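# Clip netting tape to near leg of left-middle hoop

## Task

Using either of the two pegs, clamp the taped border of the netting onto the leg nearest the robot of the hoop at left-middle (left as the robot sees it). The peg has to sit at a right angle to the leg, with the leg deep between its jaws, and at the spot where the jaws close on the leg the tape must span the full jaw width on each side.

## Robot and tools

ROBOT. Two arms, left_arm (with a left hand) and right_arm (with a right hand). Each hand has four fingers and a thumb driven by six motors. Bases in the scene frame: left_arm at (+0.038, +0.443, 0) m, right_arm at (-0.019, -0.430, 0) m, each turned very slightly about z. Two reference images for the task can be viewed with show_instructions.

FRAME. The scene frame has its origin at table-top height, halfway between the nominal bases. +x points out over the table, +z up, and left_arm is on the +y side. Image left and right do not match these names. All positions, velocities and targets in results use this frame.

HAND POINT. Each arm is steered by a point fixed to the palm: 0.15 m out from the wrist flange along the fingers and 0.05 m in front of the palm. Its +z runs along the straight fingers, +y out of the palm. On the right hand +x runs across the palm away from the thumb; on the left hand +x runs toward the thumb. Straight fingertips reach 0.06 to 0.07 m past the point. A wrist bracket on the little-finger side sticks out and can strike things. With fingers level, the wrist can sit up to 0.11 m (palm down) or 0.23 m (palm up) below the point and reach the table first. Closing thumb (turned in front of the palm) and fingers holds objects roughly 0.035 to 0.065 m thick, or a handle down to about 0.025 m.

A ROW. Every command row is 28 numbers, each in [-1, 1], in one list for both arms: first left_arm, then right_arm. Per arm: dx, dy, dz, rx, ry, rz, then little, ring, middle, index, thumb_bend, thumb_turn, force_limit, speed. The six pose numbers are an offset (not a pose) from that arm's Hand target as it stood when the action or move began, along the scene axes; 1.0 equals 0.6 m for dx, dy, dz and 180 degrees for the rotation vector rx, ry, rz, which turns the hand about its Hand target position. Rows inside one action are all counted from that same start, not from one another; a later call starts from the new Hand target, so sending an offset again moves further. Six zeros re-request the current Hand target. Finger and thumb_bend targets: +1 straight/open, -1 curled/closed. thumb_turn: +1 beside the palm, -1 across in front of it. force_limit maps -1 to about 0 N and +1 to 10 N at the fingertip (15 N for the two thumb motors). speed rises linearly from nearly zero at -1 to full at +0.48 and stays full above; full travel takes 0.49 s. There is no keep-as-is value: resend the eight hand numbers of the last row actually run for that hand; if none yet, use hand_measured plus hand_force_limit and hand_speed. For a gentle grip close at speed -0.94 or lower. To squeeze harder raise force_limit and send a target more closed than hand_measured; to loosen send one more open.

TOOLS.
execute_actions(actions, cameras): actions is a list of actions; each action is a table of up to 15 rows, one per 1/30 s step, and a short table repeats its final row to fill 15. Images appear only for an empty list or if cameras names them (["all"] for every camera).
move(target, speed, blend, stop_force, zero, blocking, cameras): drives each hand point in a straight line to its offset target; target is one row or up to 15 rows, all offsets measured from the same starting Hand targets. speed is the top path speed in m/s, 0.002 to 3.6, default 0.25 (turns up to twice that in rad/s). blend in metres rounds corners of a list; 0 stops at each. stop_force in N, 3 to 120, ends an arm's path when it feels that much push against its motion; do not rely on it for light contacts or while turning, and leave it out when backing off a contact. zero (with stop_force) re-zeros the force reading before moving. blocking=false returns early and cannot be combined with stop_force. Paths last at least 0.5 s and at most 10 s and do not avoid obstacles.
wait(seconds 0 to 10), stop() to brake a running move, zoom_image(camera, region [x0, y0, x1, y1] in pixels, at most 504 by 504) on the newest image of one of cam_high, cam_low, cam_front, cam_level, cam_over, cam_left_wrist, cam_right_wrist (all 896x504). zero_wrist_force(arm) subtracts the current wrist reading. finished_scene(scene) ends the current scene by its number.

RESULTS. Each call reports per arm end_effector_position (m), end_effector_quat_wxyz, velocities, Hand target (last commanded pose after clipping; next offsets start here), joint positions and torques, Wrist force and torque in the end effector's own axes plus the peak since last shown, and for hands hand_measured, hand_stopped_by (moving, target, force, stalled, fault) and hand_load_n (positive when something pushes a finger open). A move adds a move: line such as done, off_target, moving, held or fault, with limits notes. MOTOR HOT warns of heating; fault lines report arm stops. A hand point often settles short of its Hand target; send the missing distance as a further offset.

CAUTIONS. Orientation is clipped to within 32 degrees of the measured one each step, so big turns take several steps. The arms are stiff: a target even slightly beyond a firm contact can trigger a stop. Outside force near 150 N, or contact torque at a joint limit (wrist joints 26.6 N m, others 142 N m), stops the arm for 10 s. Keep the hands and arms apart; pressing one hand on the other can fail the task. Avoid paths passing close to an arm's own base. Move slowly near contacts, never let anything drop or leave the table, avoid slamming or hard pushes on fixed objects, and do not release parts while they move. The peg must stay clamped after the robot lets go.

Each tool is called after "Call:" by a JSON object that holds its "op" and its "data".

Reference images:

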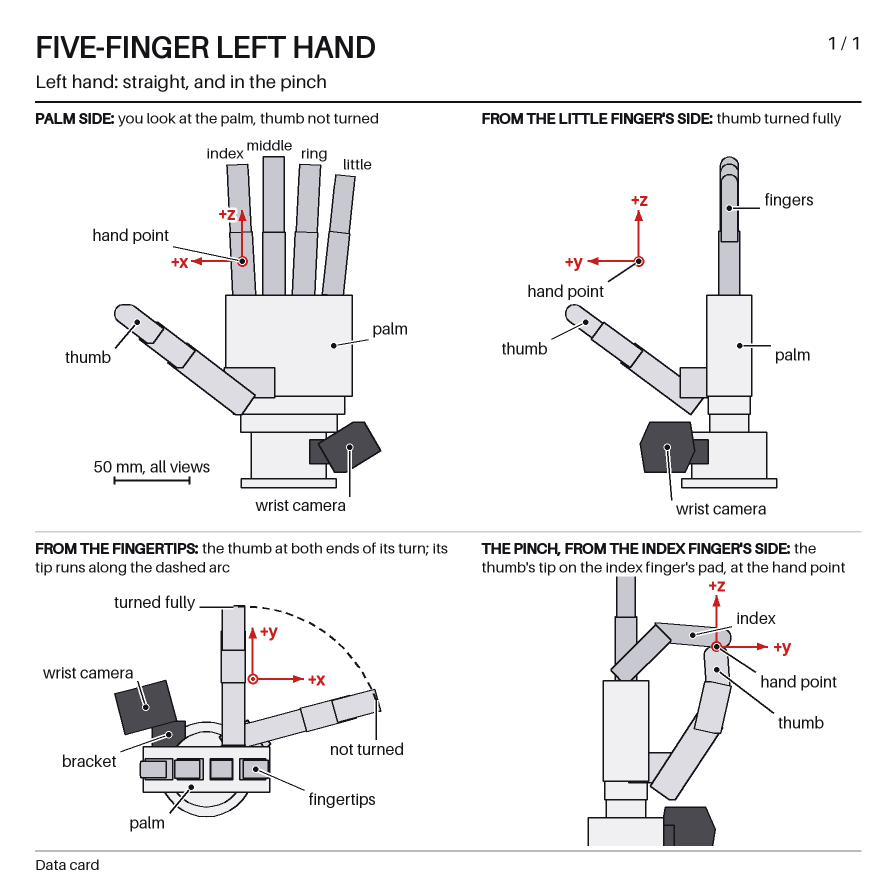

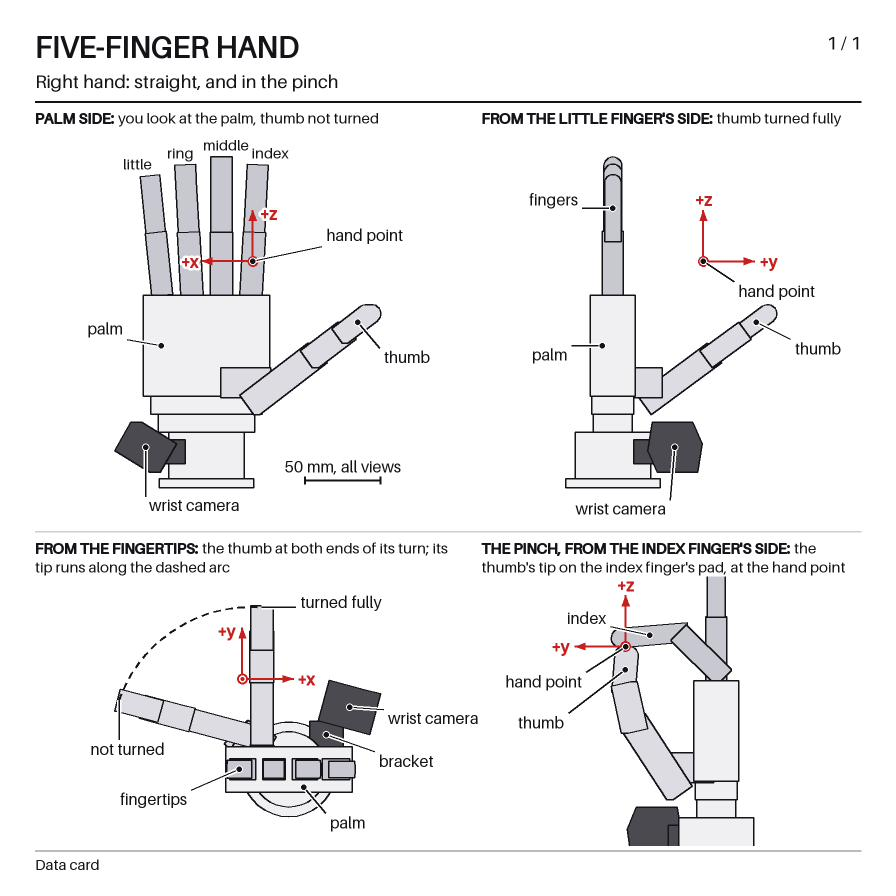

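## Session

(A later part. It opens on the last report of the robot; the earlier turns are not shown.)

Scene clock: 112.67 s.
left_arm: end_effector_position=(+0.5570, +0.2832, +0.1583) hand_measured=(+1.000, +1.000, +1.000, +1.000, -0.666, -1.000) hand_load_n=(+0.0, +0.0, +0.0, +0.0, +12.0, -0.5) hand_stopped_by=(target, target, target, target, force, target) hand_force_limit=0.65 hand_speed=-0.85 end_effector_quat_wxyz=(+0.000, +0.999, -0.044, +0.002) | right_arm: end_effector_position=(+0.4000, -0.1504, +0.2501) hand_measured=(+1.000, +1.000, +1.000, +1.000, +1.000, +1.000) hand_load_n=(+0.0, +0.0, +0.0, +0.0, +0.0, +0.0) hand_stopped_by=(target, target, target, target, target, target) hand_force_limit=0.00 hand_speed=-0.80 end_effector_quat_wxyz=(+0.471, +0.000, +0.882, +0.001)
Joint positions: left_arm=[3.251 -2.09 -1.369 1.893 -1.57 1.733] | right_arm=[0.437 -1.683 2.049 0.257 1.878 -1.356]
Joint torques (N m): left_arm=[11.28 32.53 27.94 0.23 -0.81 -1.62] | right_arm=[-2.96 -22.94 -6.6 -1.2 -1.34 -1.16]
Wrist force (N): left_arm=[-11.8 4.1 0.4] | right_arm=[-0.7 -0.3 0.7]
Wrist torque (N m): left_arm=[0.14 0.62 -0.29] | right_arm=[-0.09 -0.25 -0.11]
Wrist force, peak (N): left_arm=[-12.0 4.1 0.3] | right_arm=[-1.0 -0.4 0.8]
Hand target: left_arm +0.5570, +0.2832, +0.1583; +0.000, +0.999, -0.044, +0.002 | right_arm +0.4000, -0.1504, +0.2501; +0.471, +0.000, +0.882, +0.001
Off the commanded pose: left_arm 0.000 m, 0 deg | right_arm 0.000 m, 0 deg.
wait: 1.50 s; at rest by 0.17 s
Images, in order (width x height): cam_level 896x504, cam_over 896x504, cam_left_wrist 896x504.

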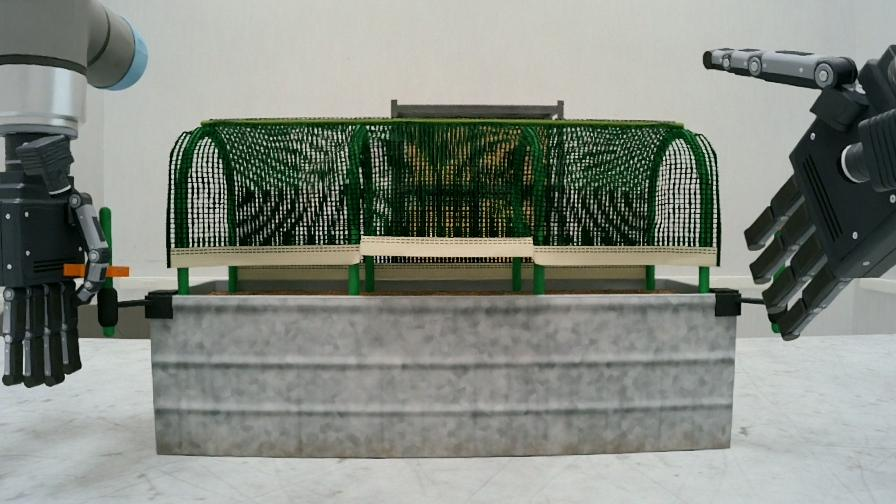

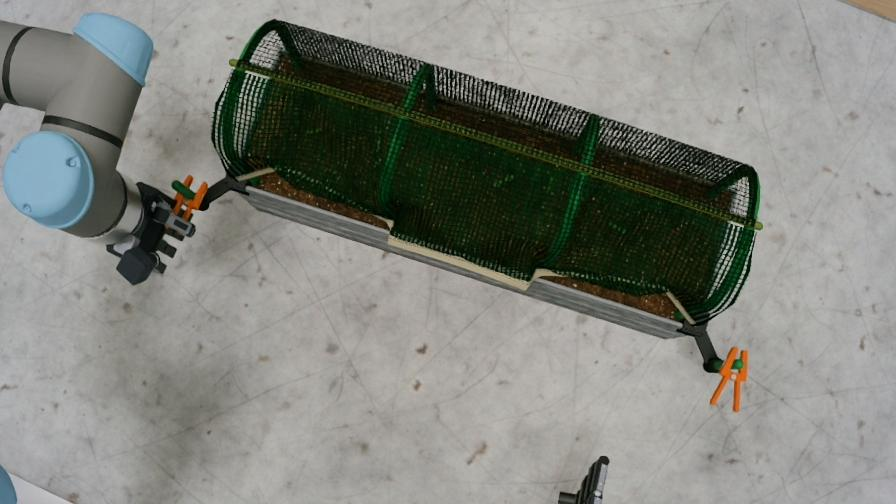

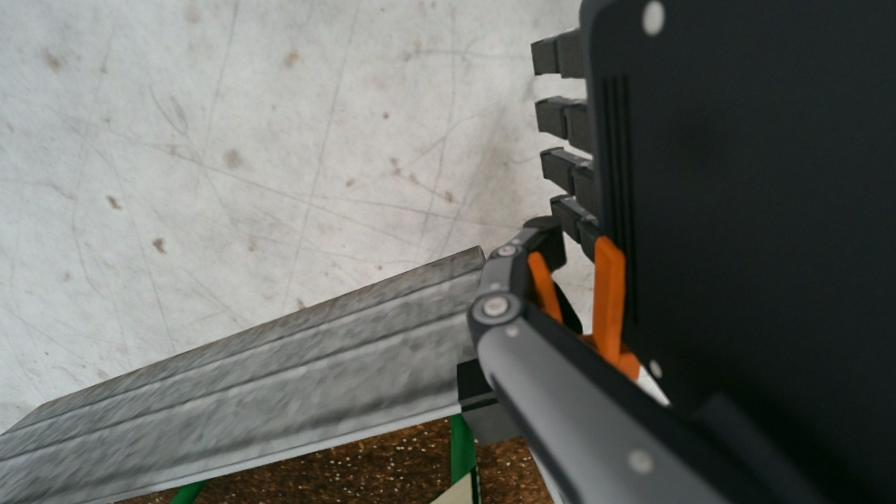

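Call:
{"op": "move", "data": {"target": [-0.1,0,0,0,0,0,1,1,1,1,-0.7,-1,0.65,-0.85,0,0,0,0,0,0,1,1,1,1,1,1,0,-0.8], "speed": 0.05, "stop_force": 20, "cameras": ["cam_level","cam_over","cam_left_wrist"]}}

Call:
{"op": "zoom_image", "data": {"camera": "cam_left_wrist", "region": [380, 200, 720, 460]}}

Call:
{"op": "zoom_image", "data": {"camera": "cam_level", "region": [40, 220, 160, 320]}}

Call:
{"op": "zoom_image", "data": {"camera": "cam_over", "region": [110, 180, 210, 280]}}

Scene clock: 115.47 s.
left_arm: end_effector_position=(+0.4970, +0.2832, +0.1583) hand_measured=(+1.000, +1.000, +1.000, +1.000, -0.666, -1.000) hand_load_n=(+0.0, +0.0, +0.0, +0.0, +10.5, +2.5) hand_stopped_by=(target, target, target, target, force, target) hand_force_limit=0.65 hand_speed=-0.85 end_effector_quat_wxyz=(+0.000, +0.999, -0.044, +0.002) | right_arm: end_effector_position=(+0.4000, -0.1504, +0.2501) hand_measured=(+1.000, +1.000, +1.000, +1.000, +1.000, +1.000) hand_load_n=(+0.0, +0.0, +0.0, +0.0, +0.0, +0.0) hand_stopped_by=(target, target, target, target, target, target) hand_force_limit=0.00 hand_speed=-0.80 end_effector_quat_wxyz=(+0.471, +0.000, +0.882, +0.001)
Joint positions: left_arm=[3.261 -1.954 -1.573 1.962 -1.57 1.743] | right_arm=[0.437 -1.683 2.049 0.257 1.878 -1.356]
Joint torques (N m): left_arm=[11.8 42.44 4.35 -0.8 1.62 1.98] | right_arm=[-3.66 -23.18 -6.41 -1.21 -1.23 -1.27]
Wrist force (N): left_arm=[-2.1 -0.3 -0.2] | right_arm=[-0.6 -0.1 0.6]
Wrist torque (N m): left_arm=[-0.02 0.33 -0.23] | right_arm=[-0.04 -0.24 -0.10]
Wrist force, peak (N): left_arm=[-12.0 4.2 0.3] | right_arm=[-0.5 -0.4 1.1]
Hand target: left_arm +0.4970, +0.2832, +0.1583; +0.000, +0.999, -0.044, +0.002 | right_arm +0.4000, -0.1504, +0.2501; +0.471, +0.000, +0.882, +0.001
Off the commanded pose: left_arm 0.000 m, 0 deg | right_arm 0.000 m, 0 deg.
move: done
Images, in order (width x height): cam_level 896x504, cam_over 896x504, cam_left_wrist 896x504.

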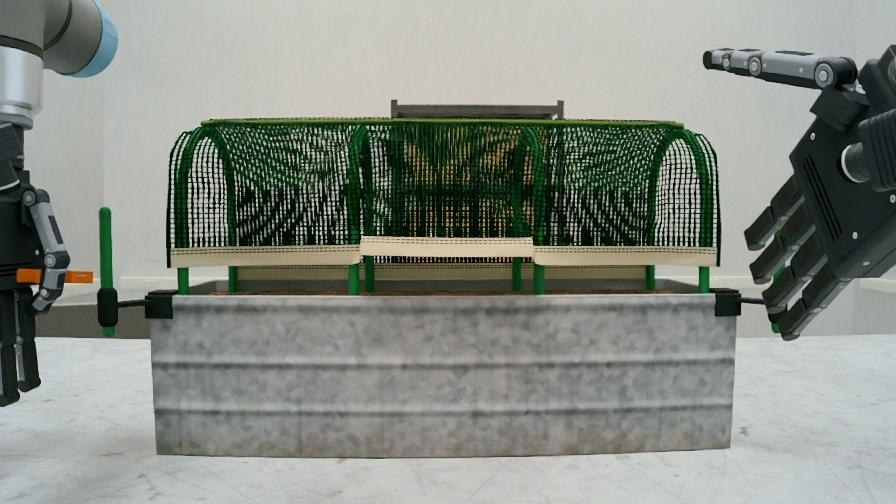

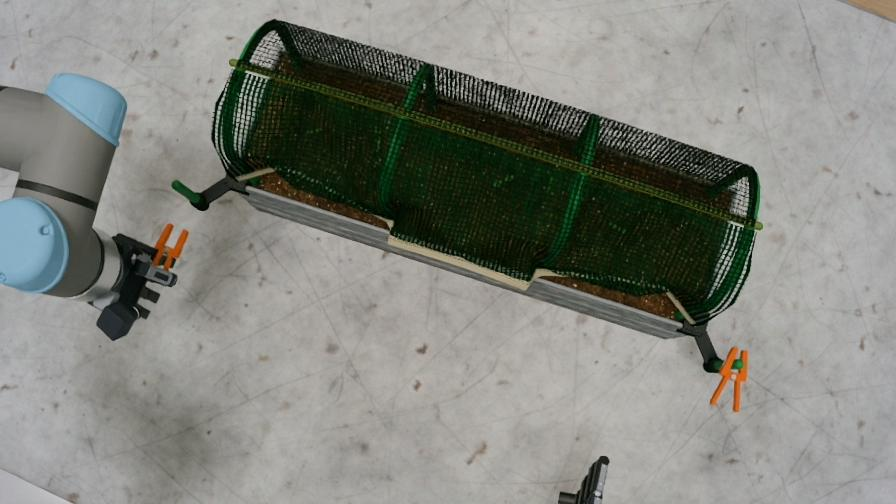

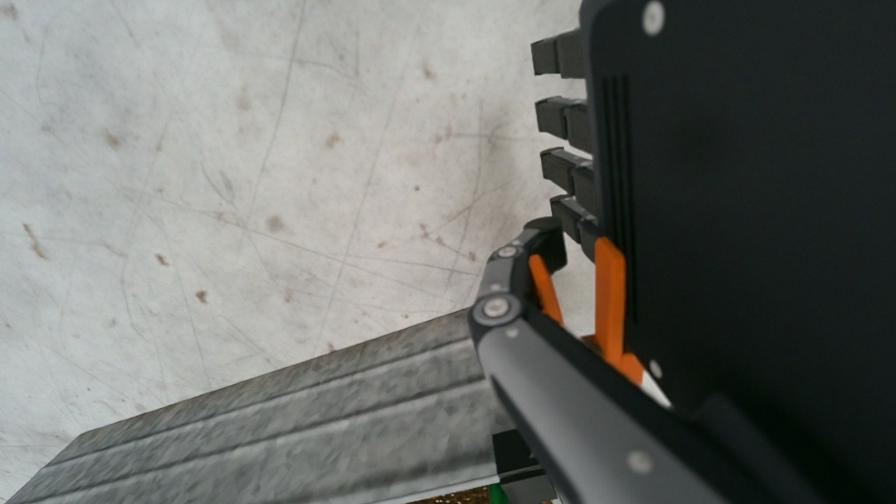

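Scaled by 1.482 from the camera's 896x504 image, which has a finer 1280x720 frame.

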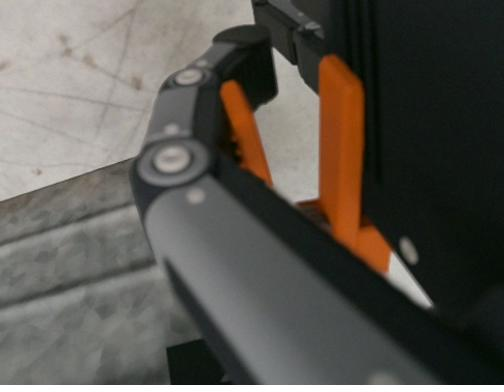

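Scaled by 4.200 from the camera's 896x504 image, which has a finer 1280x720 frame.

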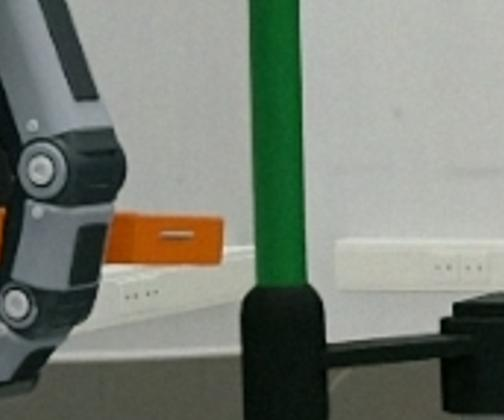

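Scaled by 5.040 from the camera's 896x504 image, which has a finer 1280x720 frame.

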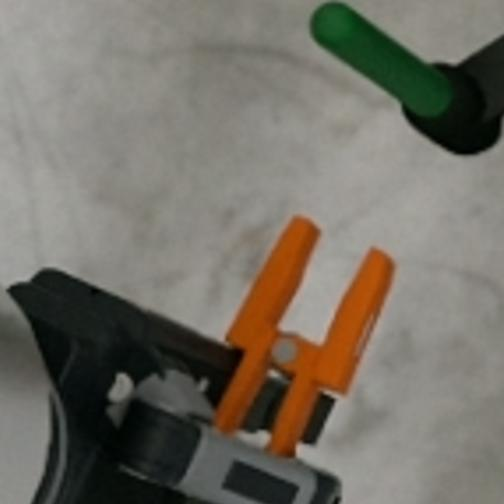

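Call:
{"op": "zoom_image", "data": {"camera": "cam_level", "region": [0, 240, 110, 300]}}

Call:
{"op": "wait", "data": {"seconds": 0.1, "cameras": ["cam_high", "cam_low", "cam_front", "cam_right_wrist"]}}

Call:
{"op": "zoom_image", "data": {"camera": "cam_low", "region": [380, 120, 500, 240]}}

Call:
{"op": "zoom_image", "data": {"camera": "cam_front", "region": [120, 180, 300, 340]}}

Scaled by 4.582 from the camera's 896x504 image, which has a finer 1280x720 frame.

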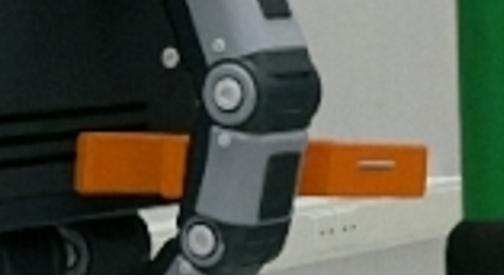

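Scene clock: 116.20 s.
left_arm: end_effector_position=(+0.4970, +0.2832, +0.1583) hand_measured=(+1.000, +1.000, +1.000, +1.000, -0.666, -1.000) hand_load_n=(+0.5, +0.0, +0.0, +0.0, +10.5, +3.0) hand_stopped_by=(target, target, target, target, force, target) hand_force_limit=0.65 hand_speed=-0.85 end_effector_quat_wxyz=(+0.000, +0.999, -0.044, +0.002) | right_arm: end_effector_position=(+0.4000, -0.1504, +0.2501) hand_measured=(+1.000, +1.000, +1.000, +1.000, +1.000, +1.000) hand_load_n=(+0.0, +0.0, +0.0, +0.0, +0.0, +0.0) hand_stopped_by=(target, target, target, target, target, target) hand_force_limit=0.00 hand_speed=-0.80 end_effector_quat_wxyz=(+0.471, +0.000, +0.882, +0.001)
Joint positions: left_arm=[3.261 -1.954 -1.573 1.962 -1.57 1.743] | right_arm=[0.437 -1.683 2.049 0.257 1.878 -1.356]
Joint torques (N m): left_arm=[10.2 43.32 3.56 -0.57 1.73 1.85] | right_arm=[-3.15 -22.64 -7.09 -1.24 -1.18 -1.08]
Wrist force (N): left_arm=[-2.0 -0.1 -0.3] | right_arm=[-0.4 -0.4 0.7]
Wrist torque (N m): left_arm=[0.02 0.32 -0.24] | right_arm=[-0.10 -0.28 -0.09]
Wrist force, peak (N): left_arm=[-2.3 -0.3 -0.3] | right_arm=[-0.9 -0.2 1.0]
Hand target: left_arm +0.4970, +0.2832, +0.1583; +0.000, +0.999, -0.044, +0.002 | right_arm +0.4000, -0.1504, +0.2501; +0.471, +0.000, +0.882, +0.001
Off the commanded pose: left_arm 0.000 m, 0 deg | right_arm 0.000 m, 0 deg.
wait: 0.10 s; at rest from the start
Images, in order (width x height): cam_high 896x504, cam_low 896x504, cam_front 896x504, cam_right_wrist 896x504.

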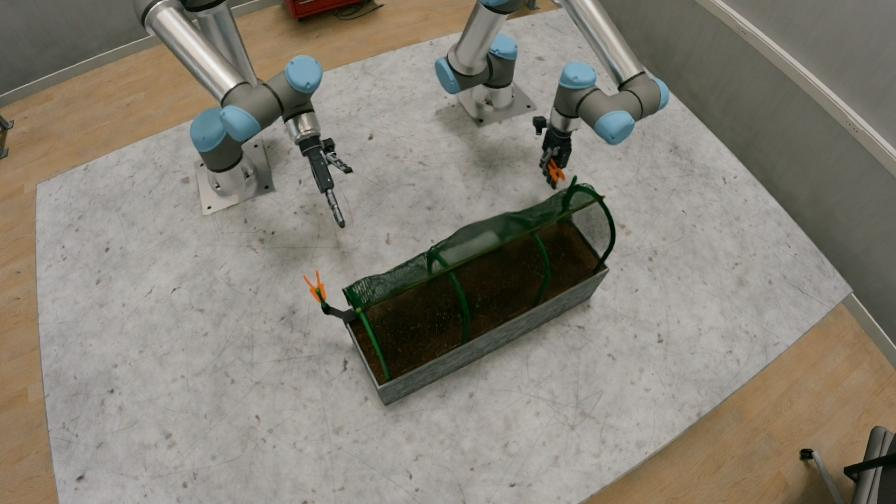

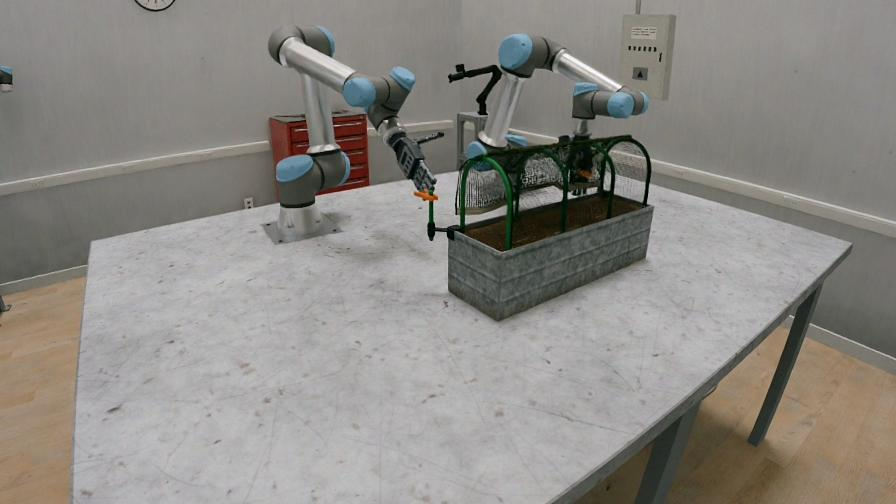

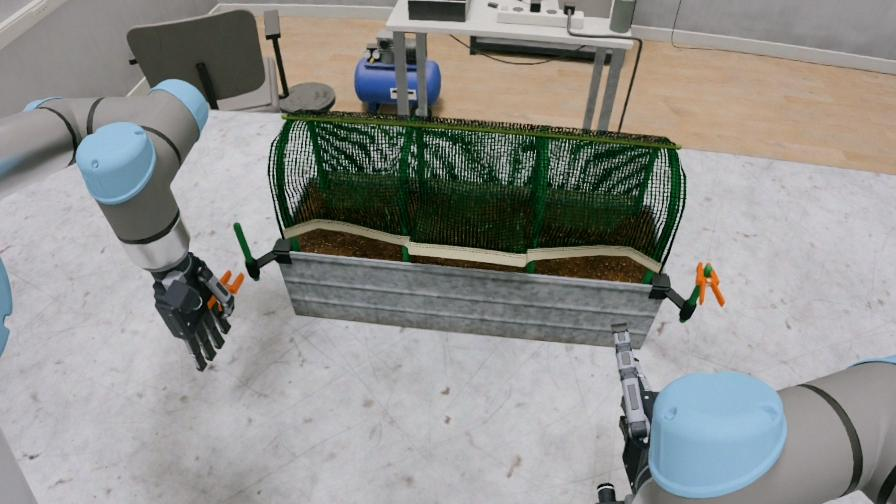

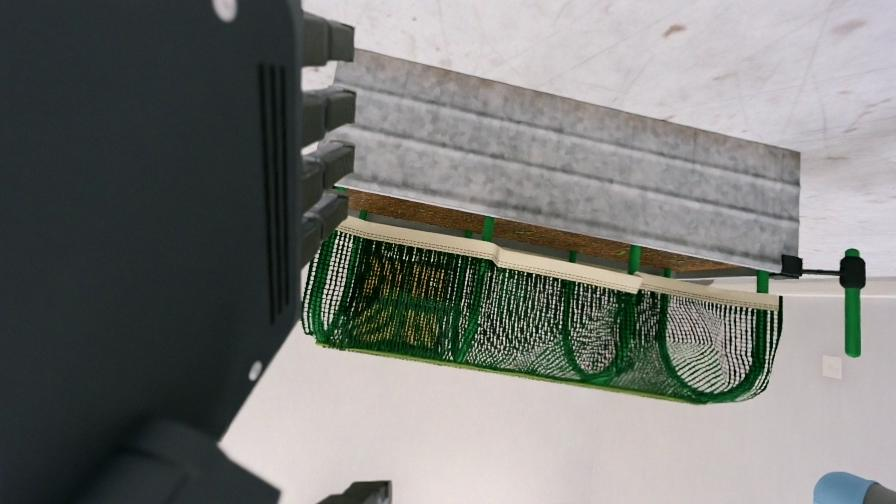

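Scaled by 4.200 from the camera's 896x504 image, which has a finer 1280x720 frame.

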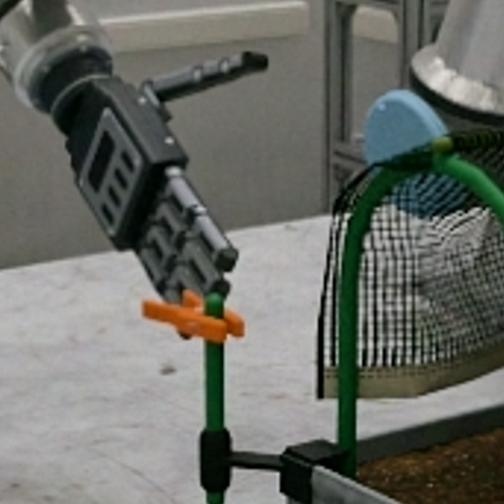

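Scaled by 2.800 from the camera's 896x504 image, which has a finer 1280x720 frame.

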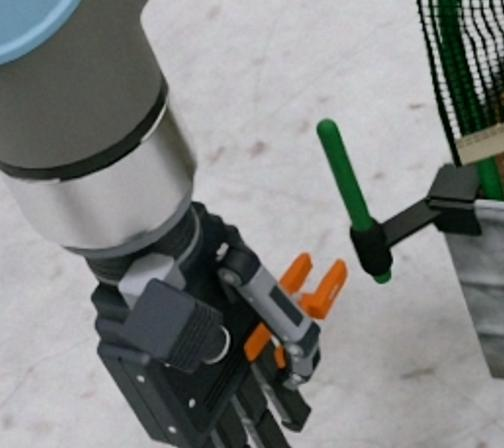

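Call:
{"op": "move", "data": {"target": [[-0.0783,0,0.036,0,0,0,1,1,1,1,-0.7,-1,0.65,-0.85,0,0,0,0,0,0,1,1,1,1,1,1,0,-0.8],[-0.0783,-0.3887,0.036,0,0,0.0833,1,1,1,1,-0.7,-1,0.65,-0.85,0,0,0,0,0,0,1,1,1,1,1,1,0,-0.8],[0.04,-0.397,0.0345,0,0,0.0833,1,1,1,1,-0.7,-1,0.65,-0.85,0,0,0,0,0,0,1,1,1,1,1,1,0,-0.8]], "speed": 0.15, "blend": [0.03,0.03,0], "cameras": ["all"]}}

Call:
{"op": "zoom_image", "data": {"camera": "cam_left_wrist", "region": [380, 200, 720, 460]}}

Call:
{"op": "zoom_image", "data": {"camera": "cam_level", "region": [220, 180, 420, 320]}}

Call:
{"op": "zoom_image", "data": {"camera": "cam_over", "region": [320, 180, 480, 320]}}

Scene clock: 123.30 s.
left_arm: end_effector_position=(+0.5209, +0.0450, +0.1790) hand_measured=(+1.000, +1.000, +1.000, +1.000, -0.666, -1.000) hand_load_n=(+0.0, -0.5, +0.0, +0.0, +10.5, +2.5) hand_stopped_by=(target, target, target, target, force, target) hand_force_limit=0.65 hand_speed=-0.85 end_effector_quat_wxyz=(+0.000, +0.996, +0.086, +0.002) | right_arm: end_effector_position=(+0.4000, -0.1504, +0.2501) hand_measured=(+1.000, +1.000, +1.000, +1.000, +1.000, +1.000) hand_load_n=(+0.0, +0.0, +0.0, +0.0, +0.0, +0.0) hand_stopped_by=(target, target, target, target, target, target) hand_force_limit=0.00 hand_speed=-0.80 end_effector_quat_wxyz=(+0.471, +0.000, +0.882, +0.001)
Joint positions: left_arm=[2.754 -2.222 -1.102 1.757 -1.574 0.975] | right_arm=[0.437 -1.683 2.049 0.257 1.878 -1.356]
Joint torques (N m): left_arm=[9.84 36.37 29.92 -4.23 -1.38 1.77] | right_arm=[-3.14 -22.55 -6.73 -1.33 -1.24 -1.15]
Wrist force (N): left_arm=[-2.4 -1.0 -0.2] | right_arm=[-0.5 -0.1 0.7]
Wrist torque (N m): left_arm=[-0.09 0.37 -0.28] | right_arm=[-0.05 -0.27 -0.09]
Wrist force, peak (N): left_arm=[-3.1 -0.3 -0.1] | right_arm=[-0.9 -0.4 1.0]
Hand target: left_arm +0.5210, +0.0450, +0.1790; +0.000, +0.996, +0.086, +0.002 | right_arm +0.4000, -0.1504, +0.2501; +0.471, +0.000, +0.882, +0.001
Off the commanded pose: left_arm 0.000 m, 0 deg | right_arm 0.000 m, 0 deg.
move: done; blend cut to 0.0259 m at target 1

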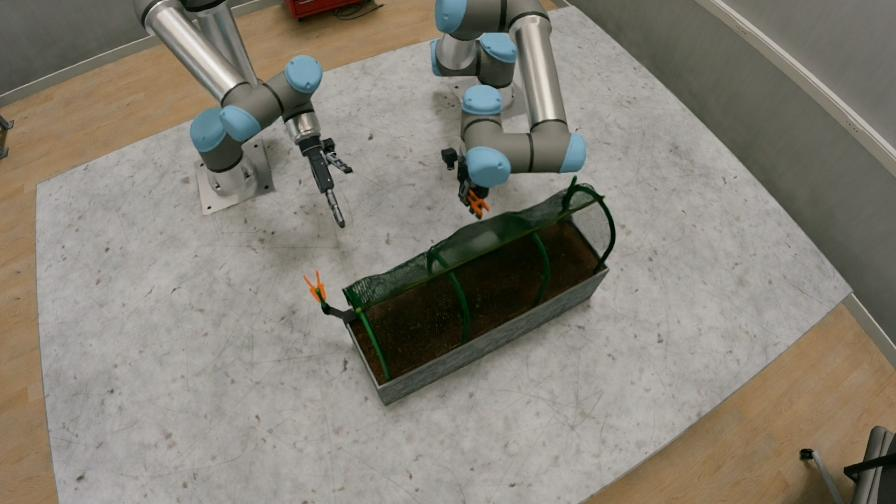

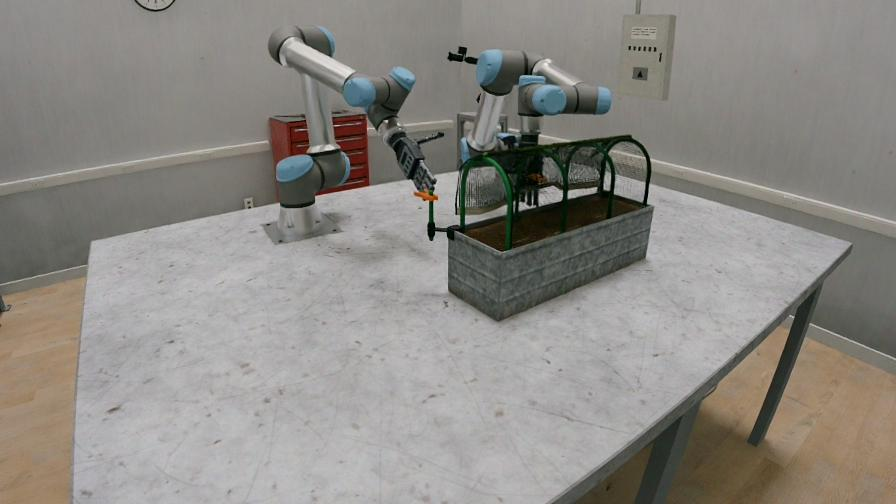

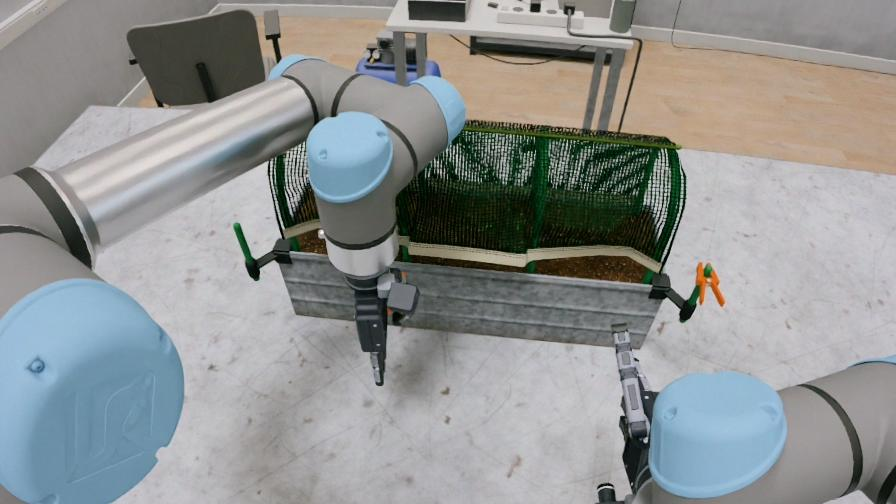

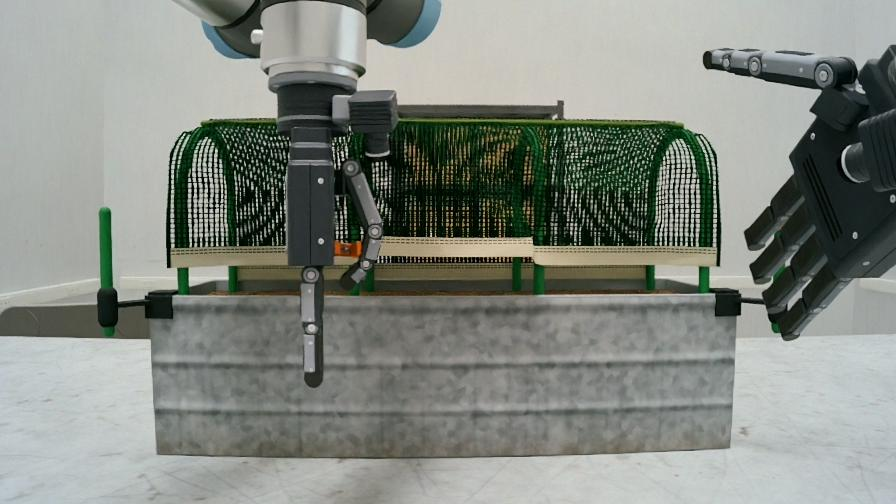

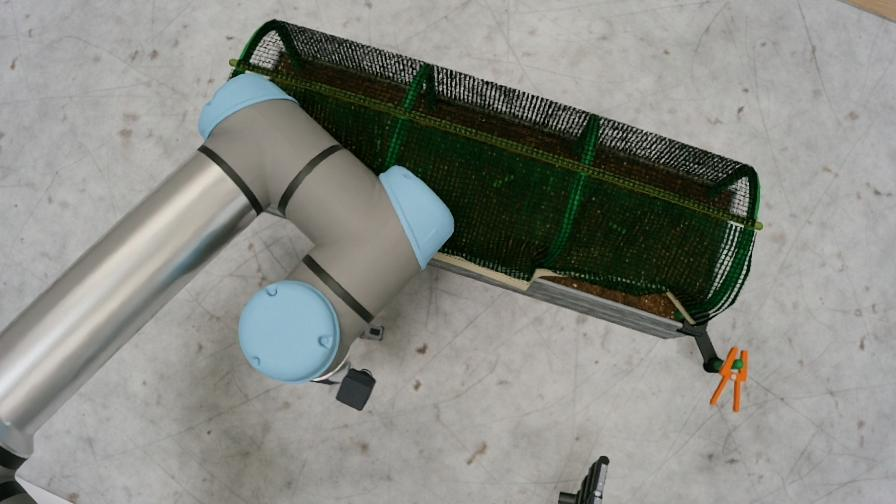

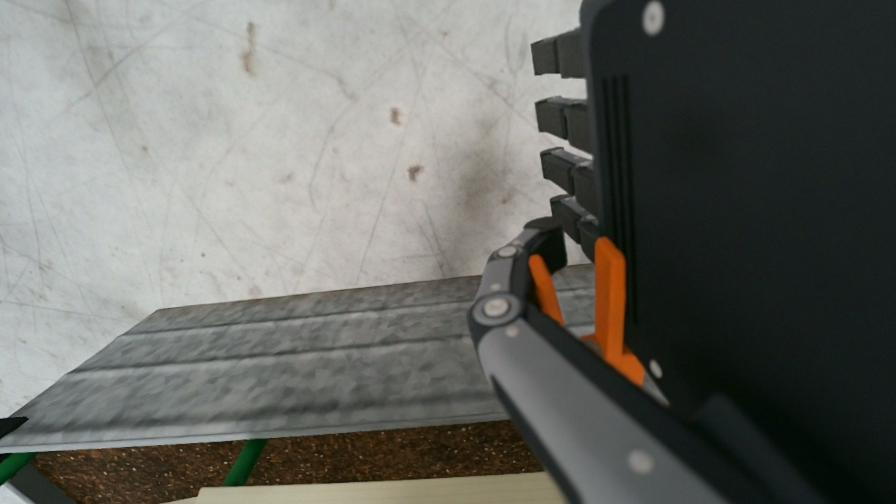

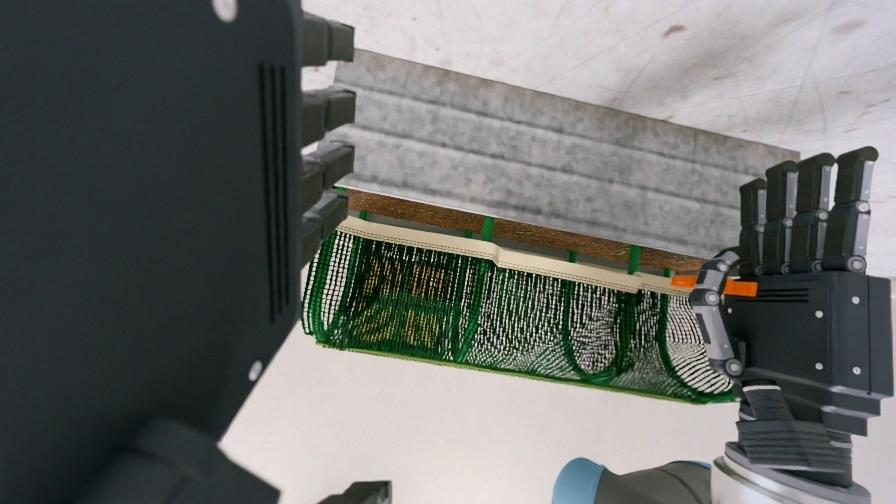

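Scaled by 1.482 from the camera's 896x504 image, which has a finer 1280x720 frame.

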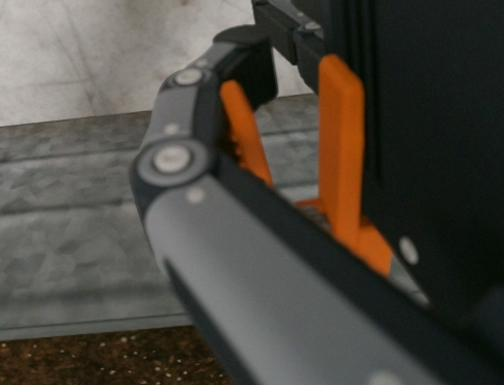

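Scaled by 2.520 from the camera's 896x504 image, which has a finer 1280x720 frame.

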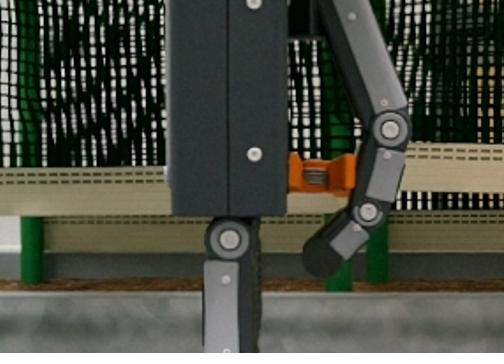

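Scaled by 3.150 from the camera's 896x504 image, which has a finer 1280x720 frame.

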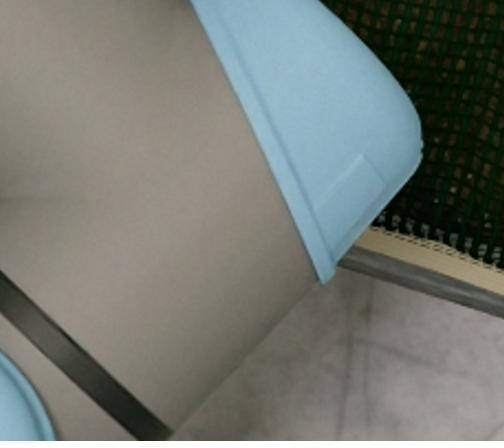

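Call:
{"op": "zoom_image", "data": {"camera": "cam_level", "region": [310, 220, 390, 280]}}

Call:
{"op": "zoom_image", "data": {"camera": "cam_right_wrist", "region": [600, 200, 800, 340]}}

Call:
{"op": "zoom_image", "data": {"camera": "cam_front", "region": [340, 200, 480, 340]}}

Scaled by 6.300 from the camera's 896x504 image, which has a finer 1280x720 frame.

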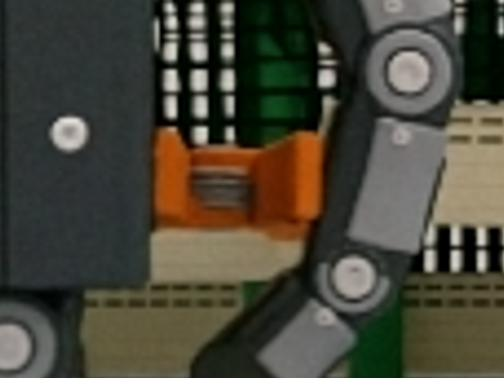

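Scaled by 2.520 from the camera's 896x504 image, which has a finer 1280x720 frame.

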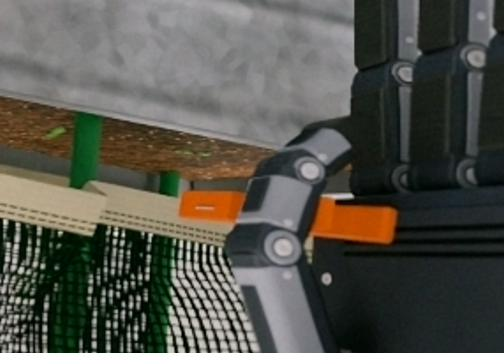

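Scaled by 3.600 from the camera's 896x504 image, which has a finer 1280x720 frame.

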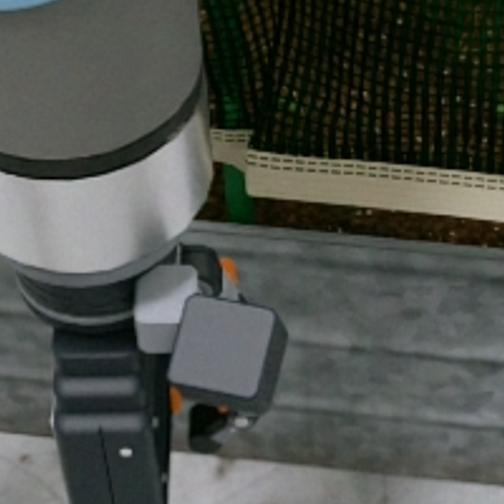

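Call:
{"op": "zoom_image", "data": {"camera": "cam_front", "region": [380, 220, 440, 270]}}

Call:
{"op": "zoom_image", "data": {"camera": "cam_right_wrist", "region": [600, 250, 680, 310]}}

Scaled by 8.400 from the camera's 896x504 image, which has a finer 1280x720 frame.

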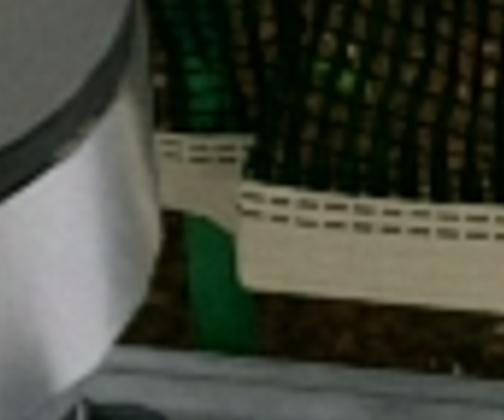

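Scaled by 6.300 from the camera's 896x504 image, which has a finer 1280x720 frame.

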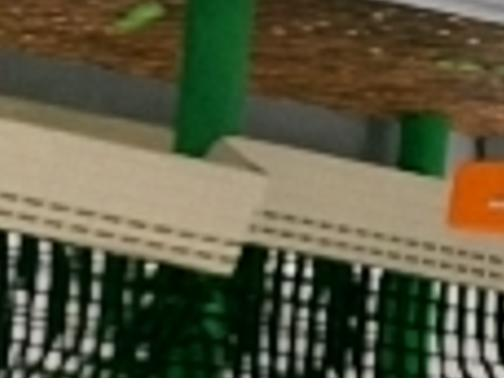

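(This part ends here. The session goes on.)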